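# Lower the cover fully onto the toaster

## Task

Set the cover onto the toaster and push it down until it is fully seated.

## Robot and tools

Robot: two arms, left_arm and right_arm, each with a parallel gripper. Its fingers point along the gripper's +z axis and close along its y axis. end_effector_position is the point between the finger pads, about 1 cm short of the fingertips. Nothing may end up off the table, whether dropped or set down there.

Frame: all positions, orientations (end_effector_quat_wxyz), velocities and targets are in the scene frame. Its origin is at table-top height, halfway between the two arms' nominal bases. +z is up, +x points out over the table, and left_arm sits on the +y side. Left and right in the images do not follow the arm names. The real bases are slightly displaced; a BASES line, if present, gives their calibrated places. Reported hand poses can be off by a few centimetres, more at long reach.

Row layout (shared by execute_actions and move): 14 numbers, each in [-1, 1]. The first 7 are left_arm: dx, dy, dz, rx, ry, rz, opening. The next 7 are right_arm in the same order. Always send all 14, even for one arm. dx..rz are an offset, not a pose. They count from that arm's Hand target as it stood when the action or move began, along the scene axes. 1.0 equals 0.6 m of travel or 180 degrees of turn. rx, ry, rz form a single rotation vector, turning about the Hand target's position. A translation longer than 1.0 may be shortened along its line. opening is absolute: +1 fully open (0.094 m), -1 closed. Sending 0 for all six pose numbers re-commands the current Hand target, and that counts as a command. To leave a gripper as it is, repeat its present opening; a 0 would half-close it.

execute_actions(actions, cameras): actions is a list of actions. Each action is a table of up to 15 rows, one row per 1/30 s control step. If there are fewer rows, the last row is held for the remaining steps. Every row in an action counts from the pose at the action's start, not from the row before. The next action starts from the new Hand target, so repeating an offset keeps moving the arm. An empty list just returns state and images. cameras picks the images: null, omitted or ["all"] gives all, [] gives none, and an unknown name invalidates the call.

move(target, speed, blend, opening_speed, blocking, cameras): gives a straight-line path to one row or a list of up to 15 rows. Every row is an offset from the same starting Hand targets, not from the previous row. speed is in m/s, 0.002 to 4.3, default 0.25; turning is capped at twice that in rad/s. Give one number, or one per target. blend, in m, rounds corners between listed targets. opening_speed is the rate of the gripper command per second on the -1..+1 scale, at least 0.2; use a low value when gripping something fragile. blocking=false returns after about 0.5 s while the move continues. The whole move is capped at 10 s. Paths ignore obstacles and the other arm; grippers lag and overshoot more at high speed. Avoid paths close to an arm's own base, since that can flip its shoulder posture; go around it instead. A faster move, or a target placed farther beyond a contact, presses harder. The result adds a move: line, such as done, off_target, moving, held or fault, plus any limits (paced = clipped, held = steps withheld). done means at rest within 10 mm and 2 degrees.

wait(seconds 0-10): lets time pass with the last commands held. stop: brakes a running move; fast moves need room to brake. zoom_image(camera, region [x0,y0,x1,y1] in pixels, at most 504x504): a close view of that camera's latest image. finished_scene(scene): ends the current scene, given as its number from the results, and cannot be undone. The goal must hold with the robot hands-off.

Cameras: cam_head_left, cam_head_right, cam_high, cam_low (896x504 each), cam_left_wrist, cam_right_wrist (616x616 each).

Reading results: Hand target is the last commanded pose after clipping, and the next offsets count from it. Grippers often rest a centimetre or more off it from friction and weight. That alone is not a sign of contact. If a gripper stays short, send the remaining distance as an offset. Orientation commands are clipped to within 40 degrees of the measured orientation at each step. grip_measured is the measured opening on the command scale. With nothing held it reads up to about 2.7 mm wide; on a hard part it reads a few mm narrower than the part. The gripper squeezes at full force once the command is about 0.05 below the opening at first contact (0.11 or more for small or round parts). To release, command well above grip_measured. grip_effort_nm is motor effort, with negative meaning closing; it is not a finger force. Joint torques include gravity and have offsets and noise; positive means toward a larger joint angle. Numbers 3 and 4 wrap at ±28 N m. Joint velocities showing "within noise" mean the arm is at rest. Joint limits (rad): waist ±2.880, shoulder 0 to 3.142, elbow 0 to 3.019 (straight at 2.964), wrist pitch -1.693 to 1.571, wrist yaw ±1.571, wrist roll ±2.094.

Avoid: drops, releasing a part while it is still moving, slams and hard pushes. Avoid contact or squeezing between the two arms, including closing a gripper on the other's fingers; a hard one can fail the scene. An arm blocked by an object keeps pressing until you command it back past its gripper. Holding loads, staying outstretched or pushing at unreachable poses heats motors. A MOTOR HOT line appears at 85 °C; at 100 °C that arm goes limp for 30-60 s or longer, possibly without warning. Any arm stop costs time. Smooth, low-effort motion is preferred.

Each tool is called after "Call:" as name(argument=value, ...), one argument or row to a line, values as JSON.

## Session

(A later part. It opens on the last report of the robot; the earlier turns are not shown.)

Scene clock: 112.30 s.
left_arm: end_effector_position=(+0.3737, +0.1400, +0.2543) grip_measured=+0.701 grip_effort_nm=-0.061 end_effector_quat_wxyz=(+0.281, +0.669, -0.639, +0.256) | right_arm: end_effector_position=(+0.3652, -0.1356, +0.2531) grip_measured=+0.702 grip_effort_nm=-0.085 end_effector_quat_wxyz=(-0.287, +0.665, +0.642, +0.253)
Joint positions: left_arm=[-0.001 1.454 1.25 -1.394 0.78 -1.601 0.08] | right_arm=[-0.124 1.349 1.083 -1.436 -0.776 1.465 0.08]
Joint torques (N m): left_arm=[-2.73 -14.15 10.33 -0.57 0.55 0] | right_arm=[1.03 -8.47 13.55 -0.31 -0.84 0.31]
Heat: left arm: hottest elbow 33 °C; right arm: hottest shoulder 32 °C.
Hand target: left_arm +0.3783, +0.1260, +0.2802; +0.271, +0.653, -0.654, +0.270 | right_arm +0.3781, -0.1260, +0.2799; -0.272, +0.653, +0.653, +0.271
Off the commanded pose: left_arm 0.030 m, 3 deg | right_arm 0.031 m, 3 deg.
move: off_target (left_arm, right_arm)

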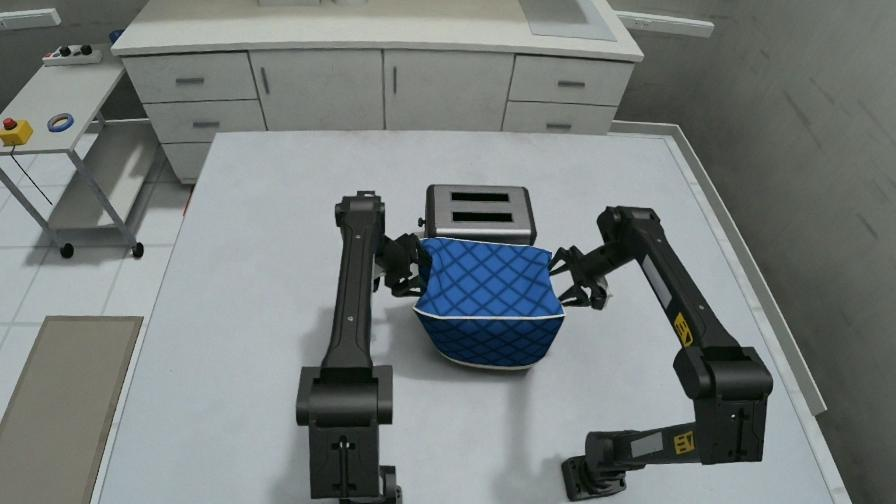

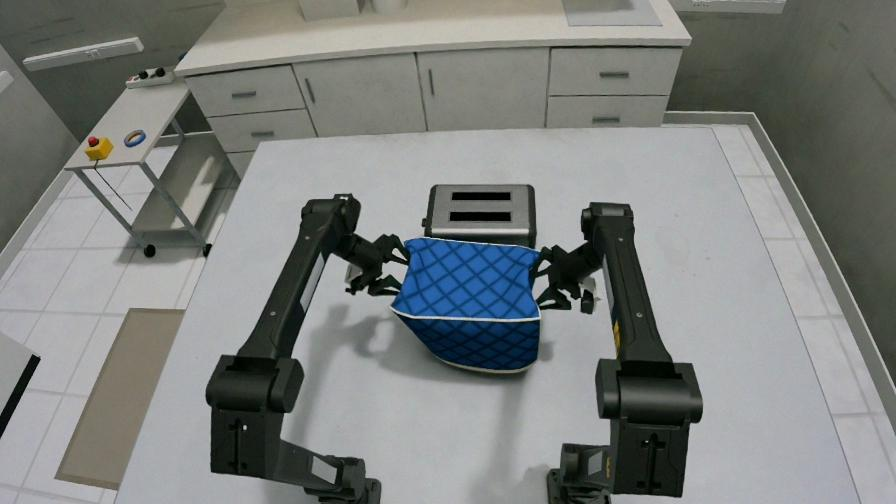

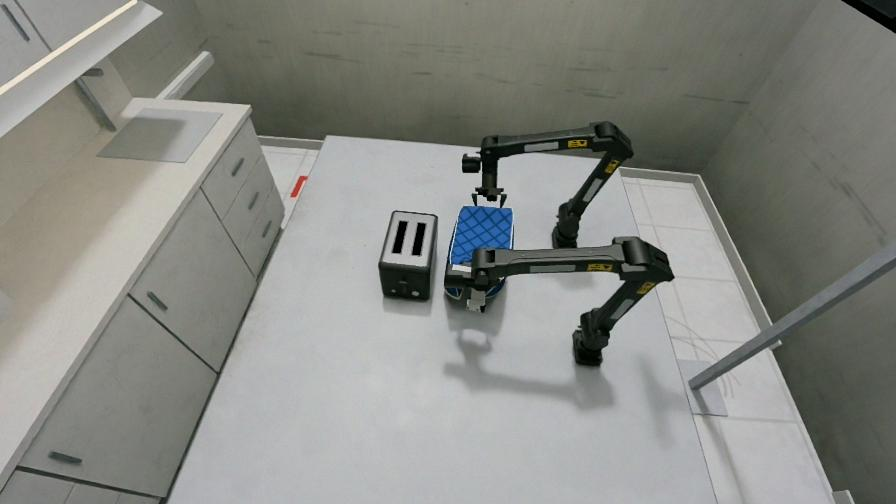

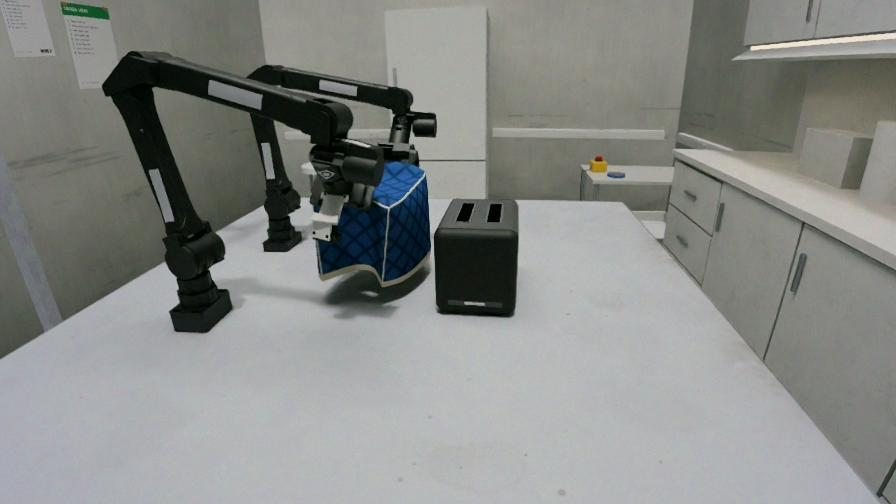

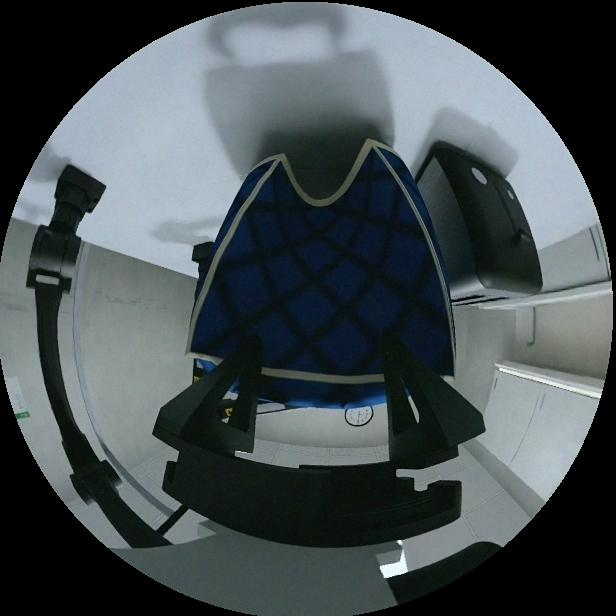

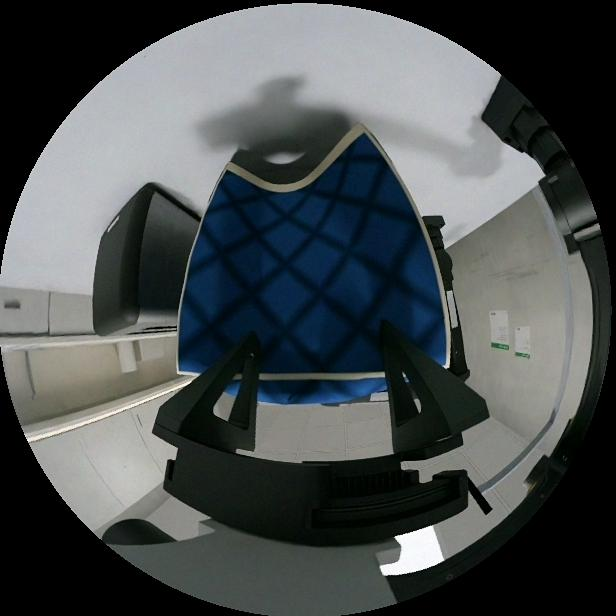

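Call:
move(
  target=[0,0.017,0,0,0,0,0.7,0.01,-0.02,0,0,0,0,0.7],
  speed=0.03,
)

Call:
zoom_image(
  camera="cam_low",
  region=[250, 130, 550, 340],
)

Scene clock: 120.73 s.
left_arm: end_effector_position=(+0.3698, +0.1401, +0.2560) grip_measured=+0.701 grip_effort_nm=-0.066 end_effector_quat_wxyz=(+0.286, +0.667, -0.640, +0.251) | right_arm: end_effector_position=(+0.3673, -0.1359, +0.2621) grip_measured=+0.702 grip_effort_nm=-0.081 end_effector_quat_wxyz=(-0.286, +0.663, +0.644, +0.254)
Joint positions: left_arm=[-0.001 1.454 1.254 -1.419 0.779 -1.588 0.08] | right_arm=[-0.124 1.349 1.108 -1.461 -0.776 1.458 0.08]
Joint torques (N m): left_arm=[-0.79 -14.04 10.29 -0.5 0.59 0.19] | right_arm=[-1.38 -6.83 13.53 -0.4 -0.69 -0.04]
Heat: left arm: hottest elbow 34 °C; right arm: hottest shoulder 32 °C.
Hand target: left_arm +0.3782, +0.1362, +0.2801; +0.271, +0.653, -0.653, +0.270 | right_arm +0.3841, -0.1381, +0.2799; -0.272, +0.653, +0.653, +0.271
Off the commanded pose: left_arm 0.026 m, 4 deg | right_arm 0.024 m, 3 deg.
move: off_target (left_arm, right_arm)

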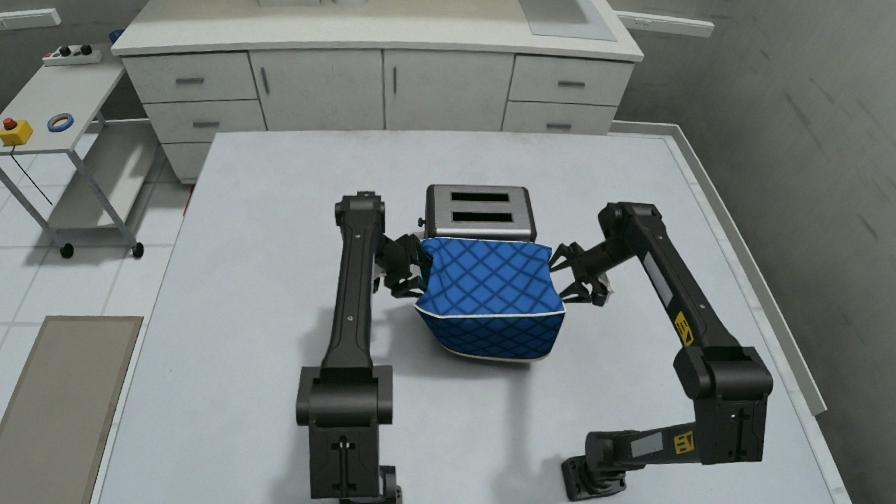

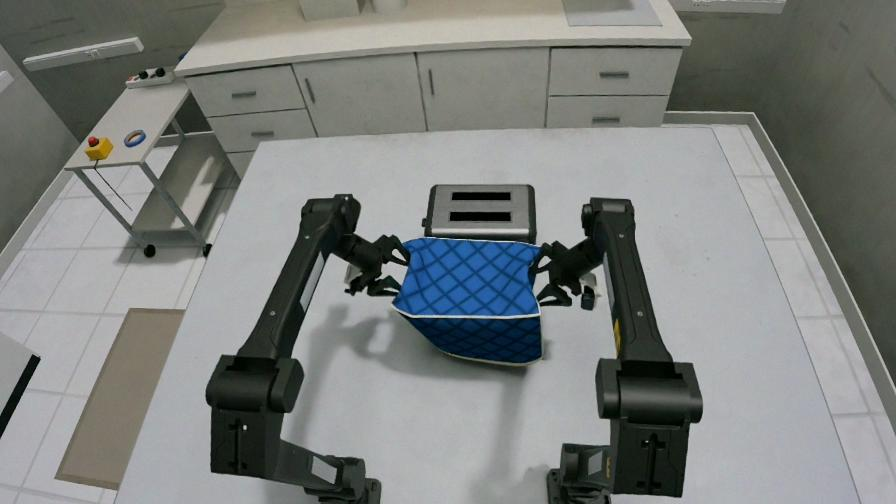

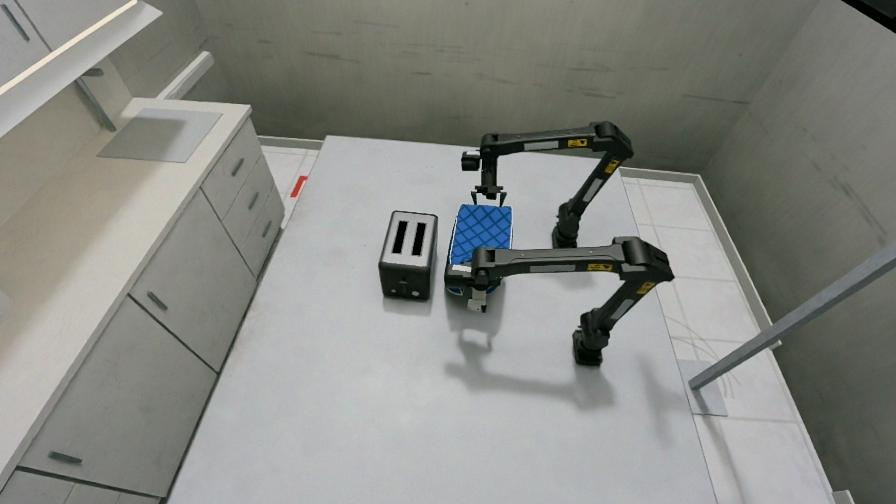

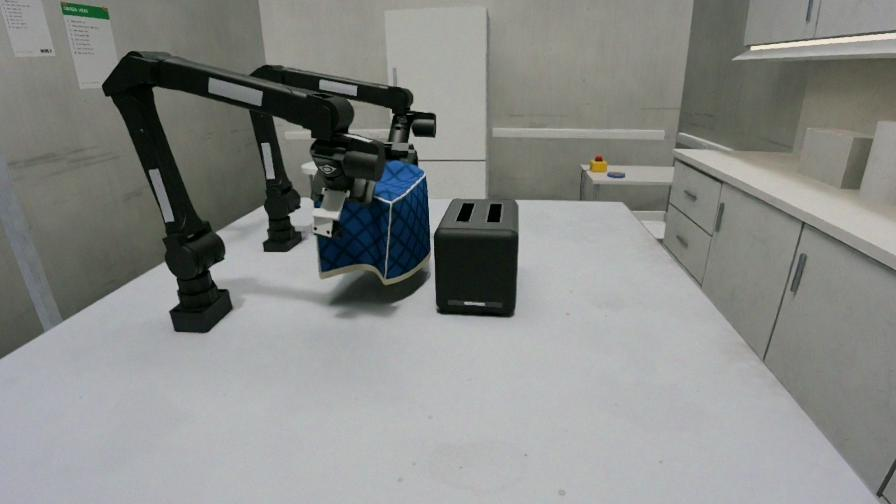

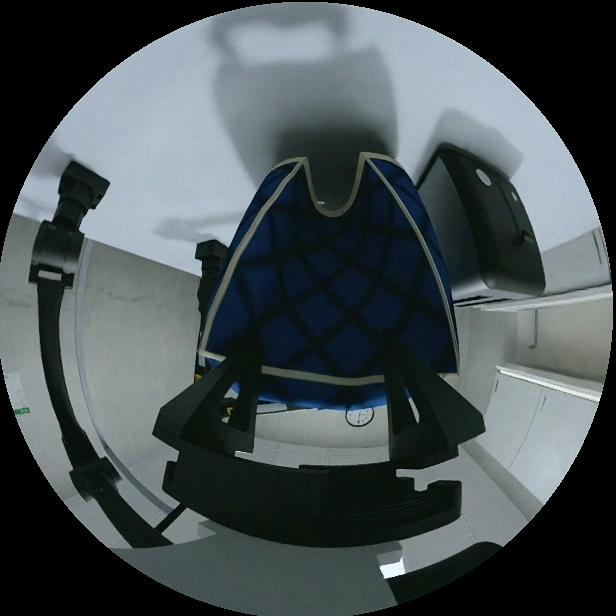

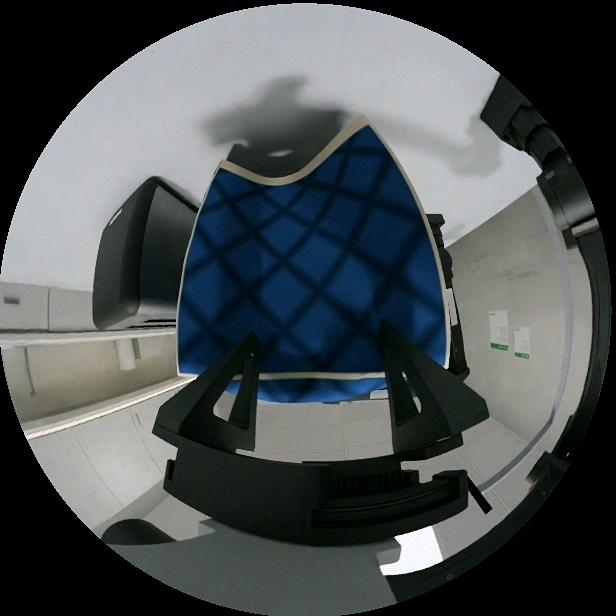

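Scaled by 1.680.

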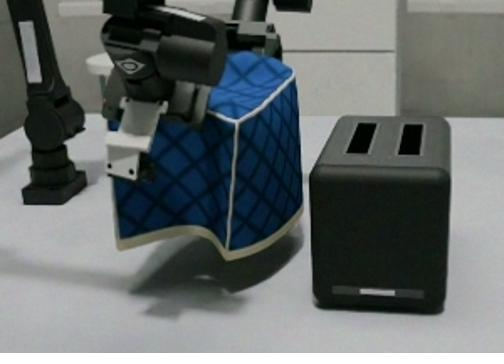

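Call:
move(
  target=[
    [0,0,-0.125,0,0,0,0.7,0,0,-0.125,0,0,0,0.7],
    [0,0.085,-0.125,0,0,0,0.7,0,-0.085,-0.125,0,0,0,0.7],
    [0,0.085,-0.13,0,0,0,0.2,0,-0.085,-0.13,0,0,0,0.2],
  ],
  speed=0.08,
)

Call:
zoom_image(
  camera="cam_low",
  region=[250, 130, 550, 340],
)

Call:
zoom_image(
  camera="cam_head_right",
  region=[300, 160, 660, 400],
)

Scene clock: 132.40 s.
left_arm: end_effector_position=(+0.3686, +0.1806, +0.1981) grip_measured=+0.203 grip_effort_nm=-0.090 end_effector_quat_wxyz=(+0.276, +0.653, -0.653, +0.266) | right_arm: end_effector_position=(+0.3756, -0.1828, +0.2010) grip_measured=+0.203 grip_effort_nm=-0.095 end_effector_quat_wxyz=(-0.274, +0.654, +0.651, +0.270)
Joint positions: left_arm=[0.099 1.505 1.149 -1.336 0.779 -1.415 0.057] | right_arm=[-0.25 1.448 1.034 -1.373 -0.766 1.275 0.057]
Joint torques (N m): left_arm=[0.79 -11.58 8.53 -0.53 0.32 0.18] | right_arm=[-1.85 -6.65 10.11 -0.51 -0.26 -0.03]
Heat: left arm: hottest elbow 35 °C; right arm: hottest shoulder 32 °C.
Hand target: left_arm +0.3782, +0.1873, +0.2021; +0.271, +0.653, -0.653, +0.270 | right_arm +0.3841, -0.1891, +0.2018; -0.272, +0.653, +0.653, +0.271
Off the commanded pose: left_arm 0.012 m, 1 deg | right_arm 0.011 m, 0 deg.
move: off_target (left_arm, right_arm); target 3's new opening was sent with left_arm's hand 0.012 m and 1 deg from that target

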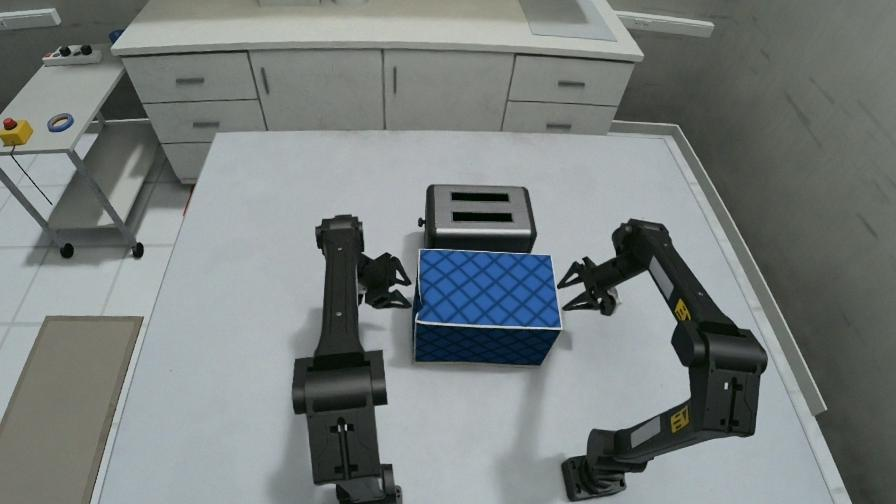

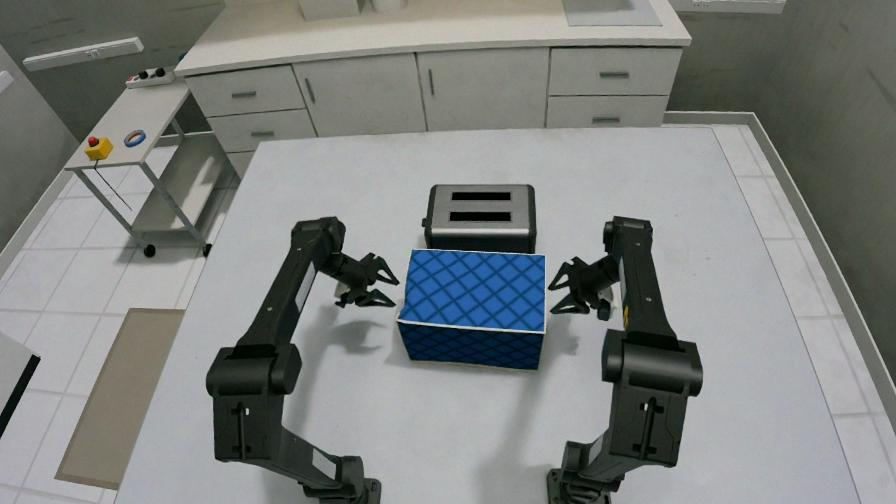

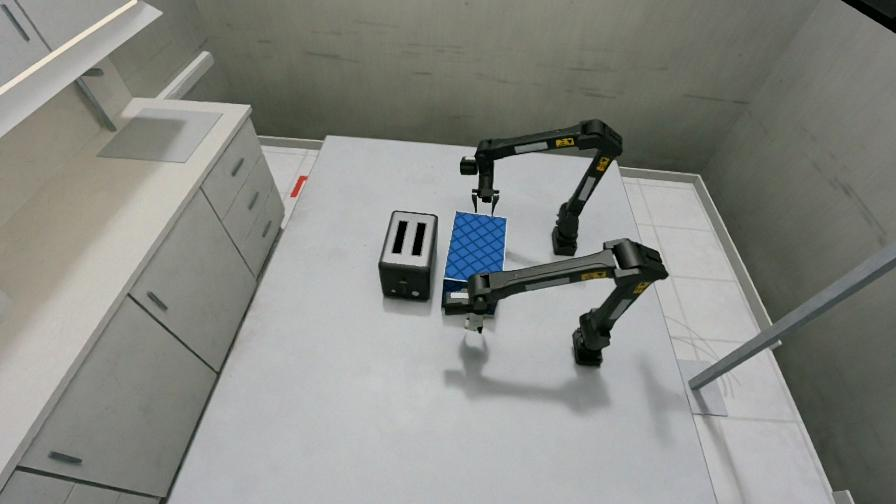

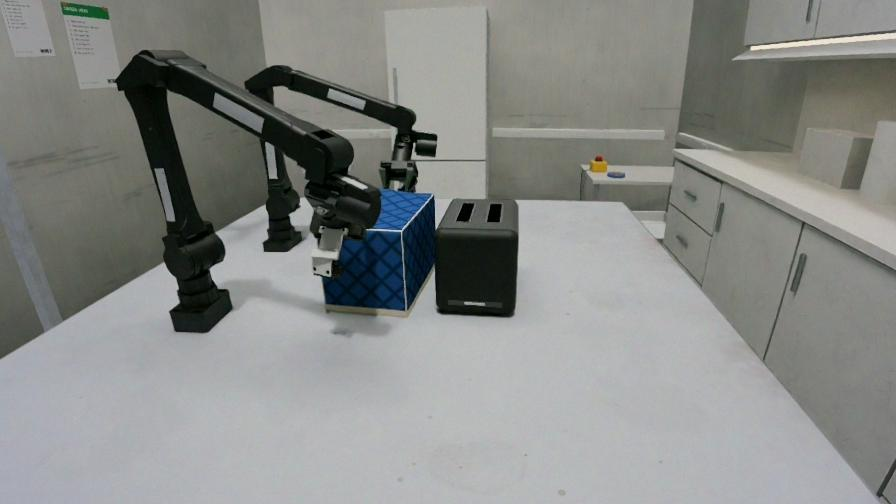

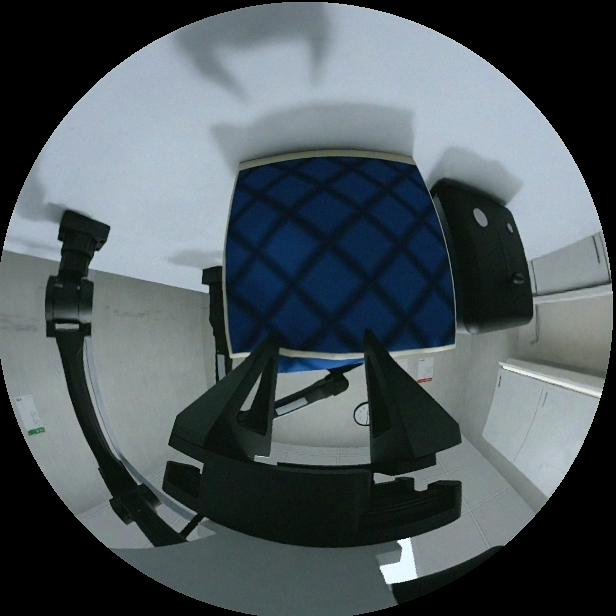

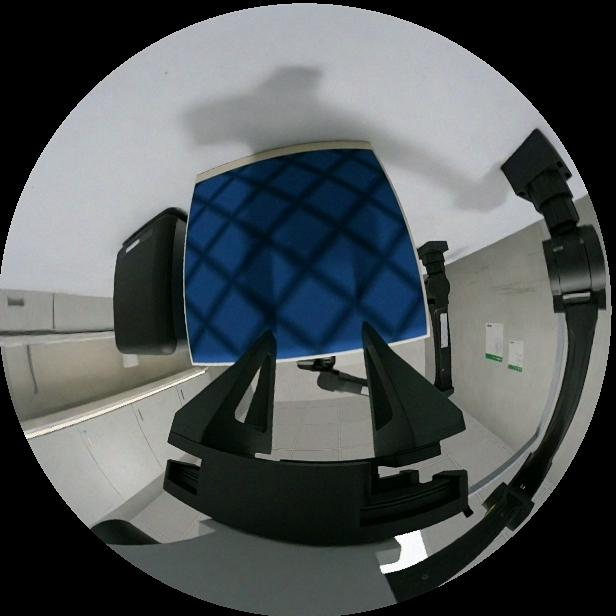

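Scaled by 1.680.

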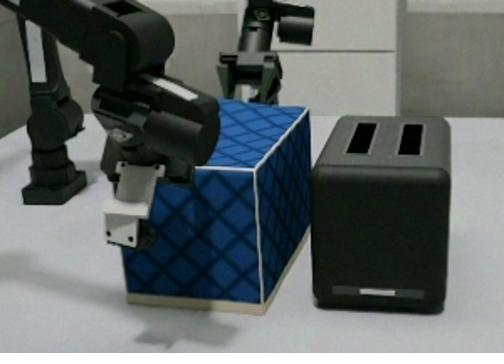

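Scaled by 1.400.

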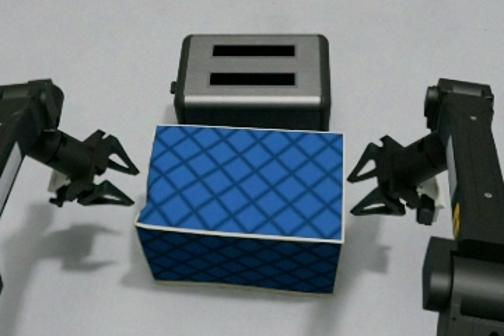

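Call:
move(
  target=[
    [0.015,-0.07,0,0,0,0,0.2,0.01,0.07,0,0,0,0,0.2],
    [0.015,-0.07,0,0,0,0,-1,0.01,0.07,0,0,0,0,-1],
  ],
  speed=0.08,
  opening_speed=0.5,
)

Call:
zoom_image(
  camera="cam_left_wrist",
  region=[150, 150, 500, 500],
)

Call:
zoom_image(
  camera="cam_head_right",
  region=[300, 160, 660, 400],
)

Scene clock: 143.17 s.
left_arm: end_effector_position=(+0.3775, +0.1540, +0.1971) grip_measured=-0.988 grip_effort_nm=-0.628 end_effector_quat_wxyz=(+0.274, +0.661, -0.647, +0.264) | right_arm: end_effector_position=(+0.3884, -0.1546, +0.1989) grip_measured=-0.995 grip_effort_nm=-0.217 end_effector_quat_wxyz=(-0.270, +0.657, +0.650, +0.269)
Joint positions: left_arm=[0.033 1.505 1.149 -1.26 0.781 -1.535 0.001] | right_arm=[-0.169 1.448 1.034 -1.284 -0.774 1.397 0]
Joint torques (N m): left_arm=[-1.61 -11.69 8.53 0.23 0.55 -0.03] | right_arm=[0.38 -8.41 8.39 0.1 -0.69 0.28]
Heat: left arm: hottest elbow 35 °C; right arm: hottest shoulder 32 °C.
Hand target: left_arm +0.3872, +0.1453, +0.2021; +0.271, +0.653, -0.653, +0.270 | right_arm +0.3901, -0.1471, +0.2017; -0.272, +0.653, +0.653, +0.271
Off the commanded pose: left_arm 0.014 m, 1 deg | right_arm 0.008 m, 1 deg.
move: off_target (left_arm); target 2's new opening was sent with left_arm's hand 0.015 m and 1 deg from that target

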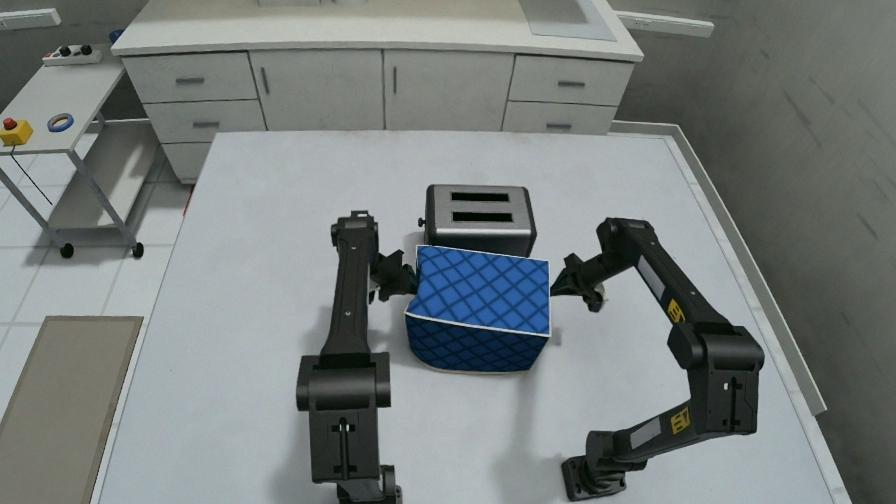

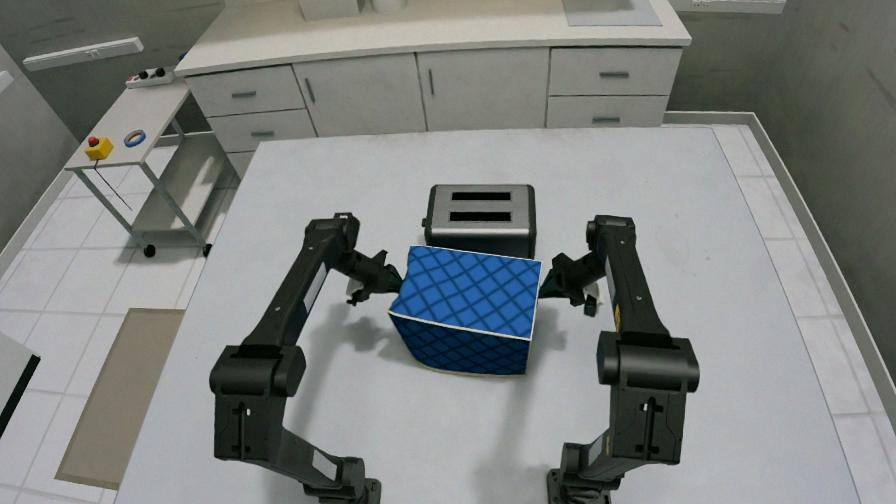

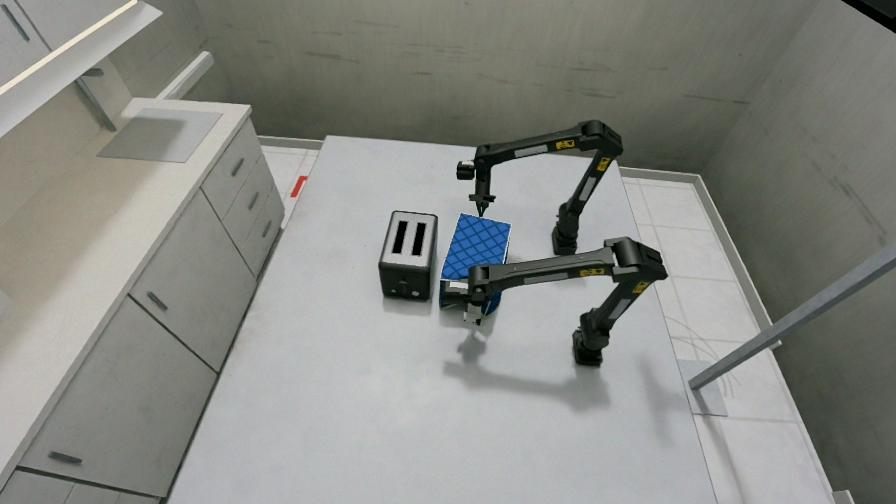

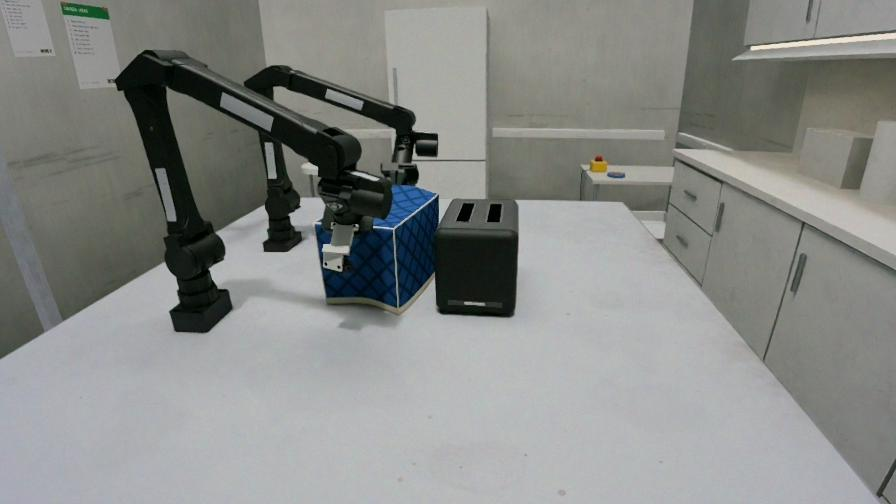

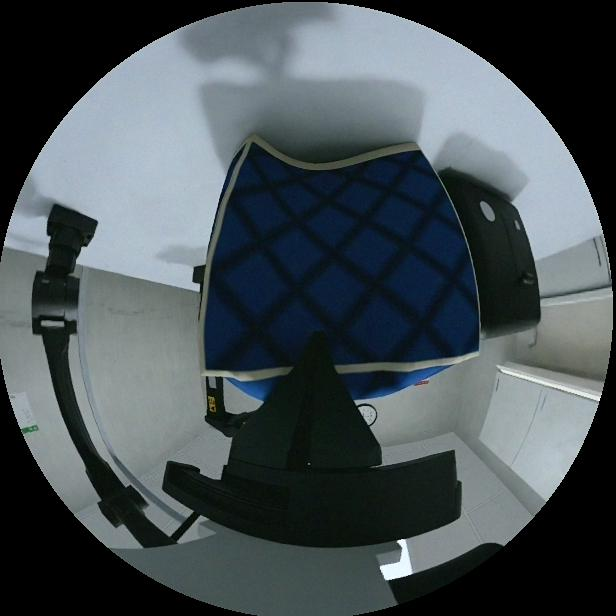

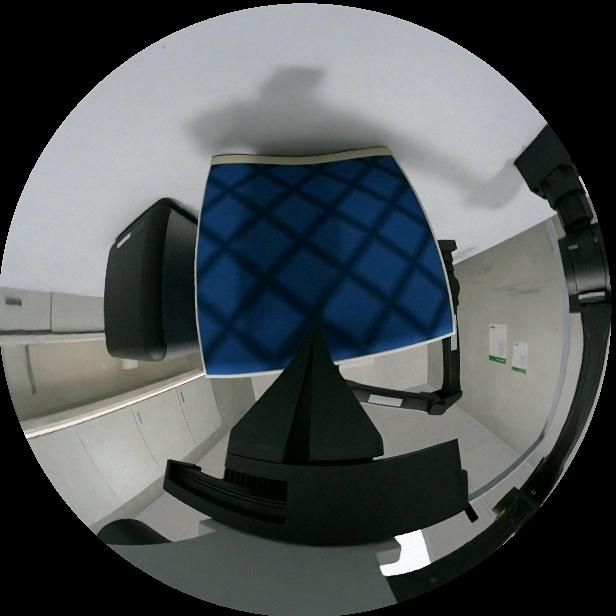

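Scaled by 1.440 from the camera's 616x616 image, which has a finer 880x880 frame.

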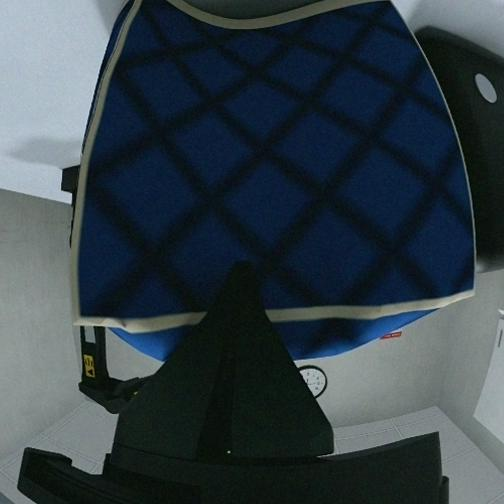

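Scaled by 1.400.

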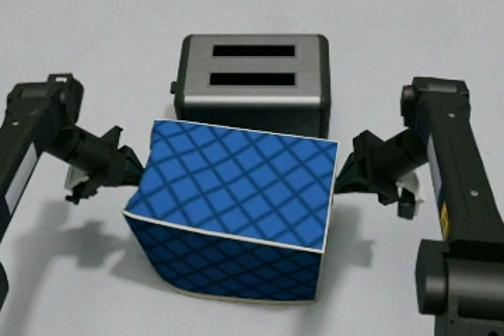

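Call:
move(
  target=[
    [0,0.11,0,0,0,0,-1,0,-0.11,0,0,0,0,-1],
    [0,0.12,0.11,0,-0.354,-0.354,1,0,-0.12,0.11,0,-0.354,0.354,1],
  ],
  speed=[0.1,0.3],
)

Call:
zoom_image(
  camera="cam_low",
  region=[250, 130, 550, 340],
)

Call:
zoom_image(
  camera="cam_head_right",
  region=[300, 160, 660, 400],
)

Scene clock: 168.57 s.
left_arm: end_effector_position=(+0.3771, +0.2092, +0.2471) grip_measured=+0.997 grip_effort_nm=0.105 end_effector_quat_wxyz=(-0.026, -0.006, +0.923, -0.384) | right_arm: end_effector_position=(+0.3768, -0.2102, +0.2473) grip_measured=+0.997 grip_effort_nm=0.090 end_effector_quat_wxyz=(-0.031, +0.010, +0.921, +0.388)
Joint positions: left_arm=[0.162 1.533 1.309 -1.572 0.764 0.246 0.094] | right_arm=[-0.315 1.469 1.175 -1.613 -0.74 -0.389 0.094]
Joint torques (N m): left_arm=[1.08 -15.03 9.99 -0.62 0.57 0.24] | right_arm=[-2.08 -9.41 12.75 -0.62 -0.52 -0.14]
Heat: left arm: hottest elbow 35 °C; right arm: hottest shoulder 32 °C.
Hand target: left_arm +0.3872, +0.2173, +0.2681; +0.001, +0.000, +0.924, -0.382 | right_arm +0.3901, -0.2190, +0.2677; -0.001, -0.001, +0.924, +0.382
Off the commanded pose: left_arm 0.025 m, 3 deg | right_arm 0.026 m, 4 deg.
move: off_target (left_arm, right_arm); target 2's new opening was sent with right_arm's hand 0.026 m and 4 deg from that target

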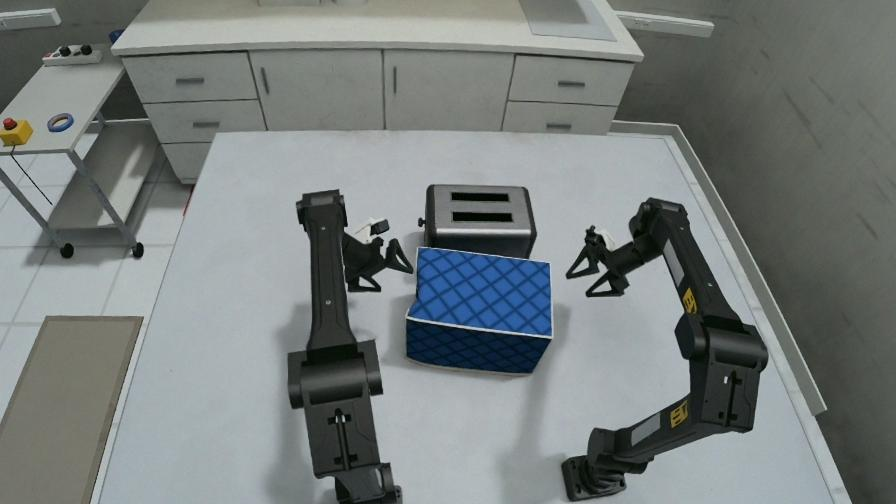

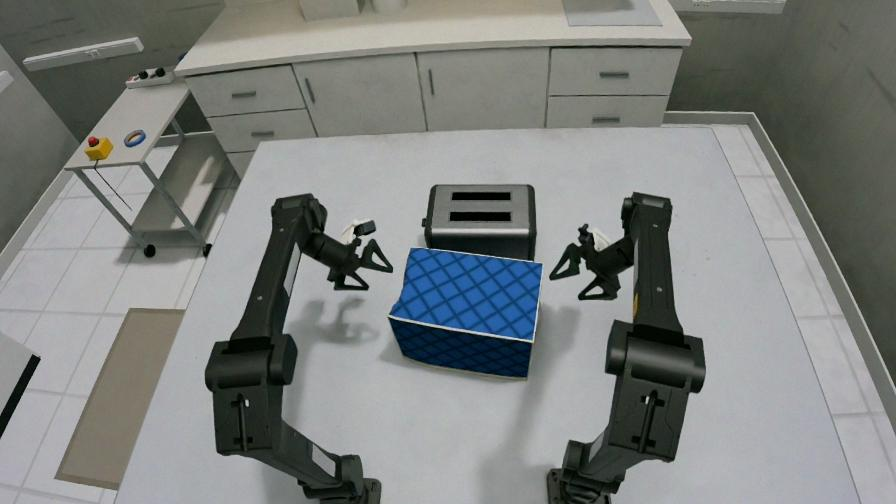

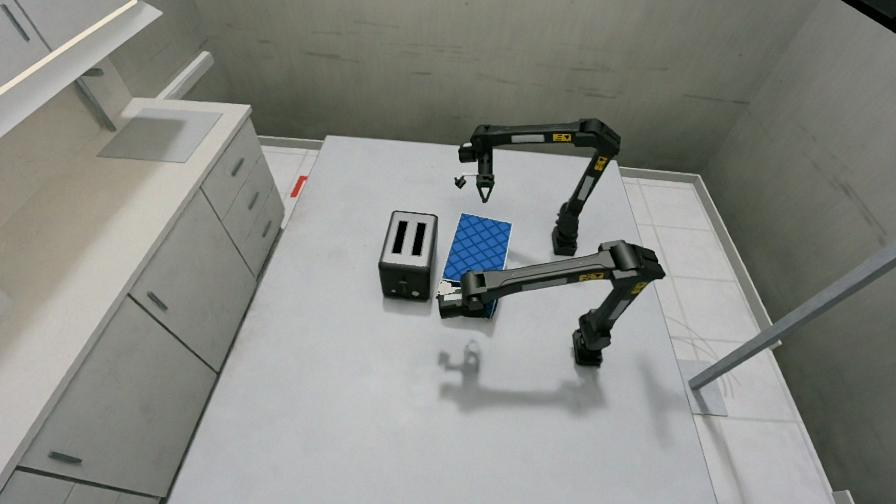

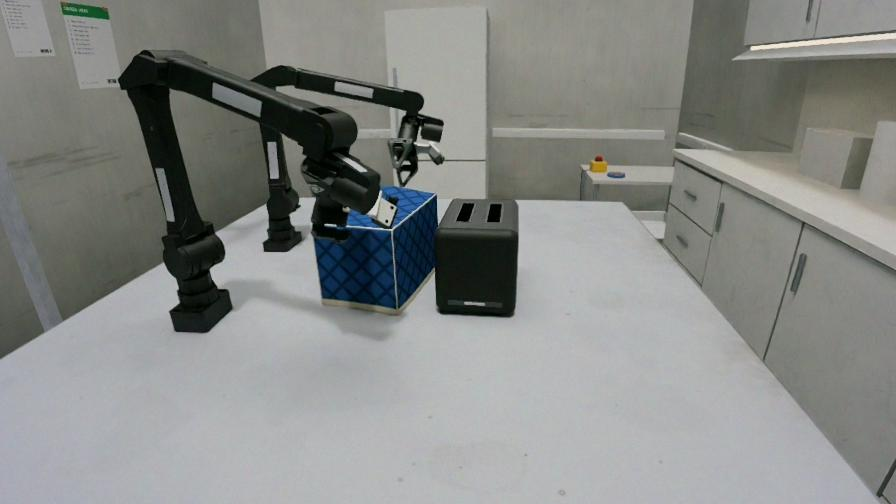

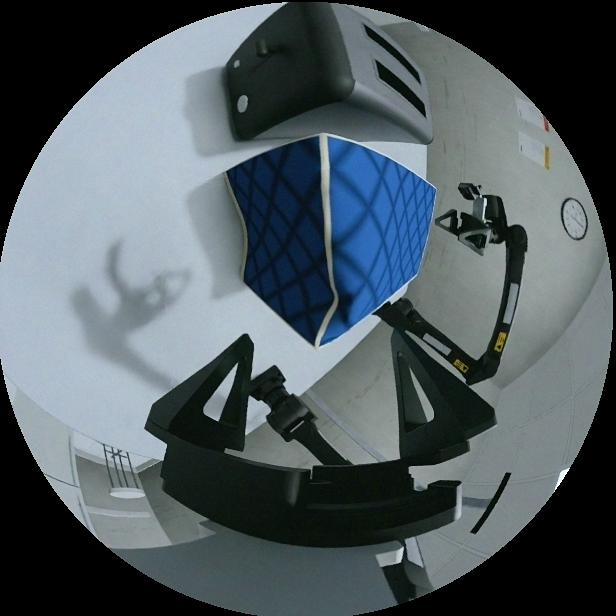

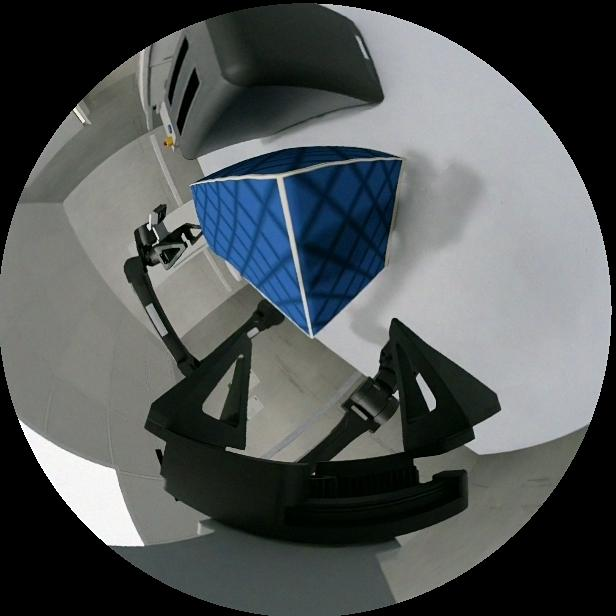

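Scaled by 1.680.

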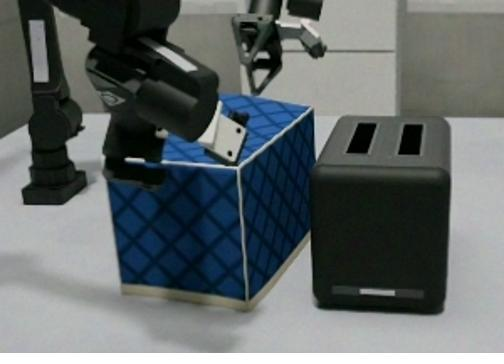

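Scaled by 1.400.

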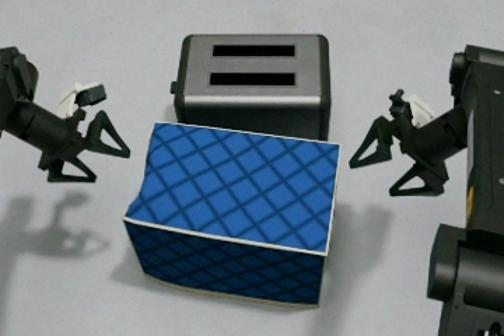

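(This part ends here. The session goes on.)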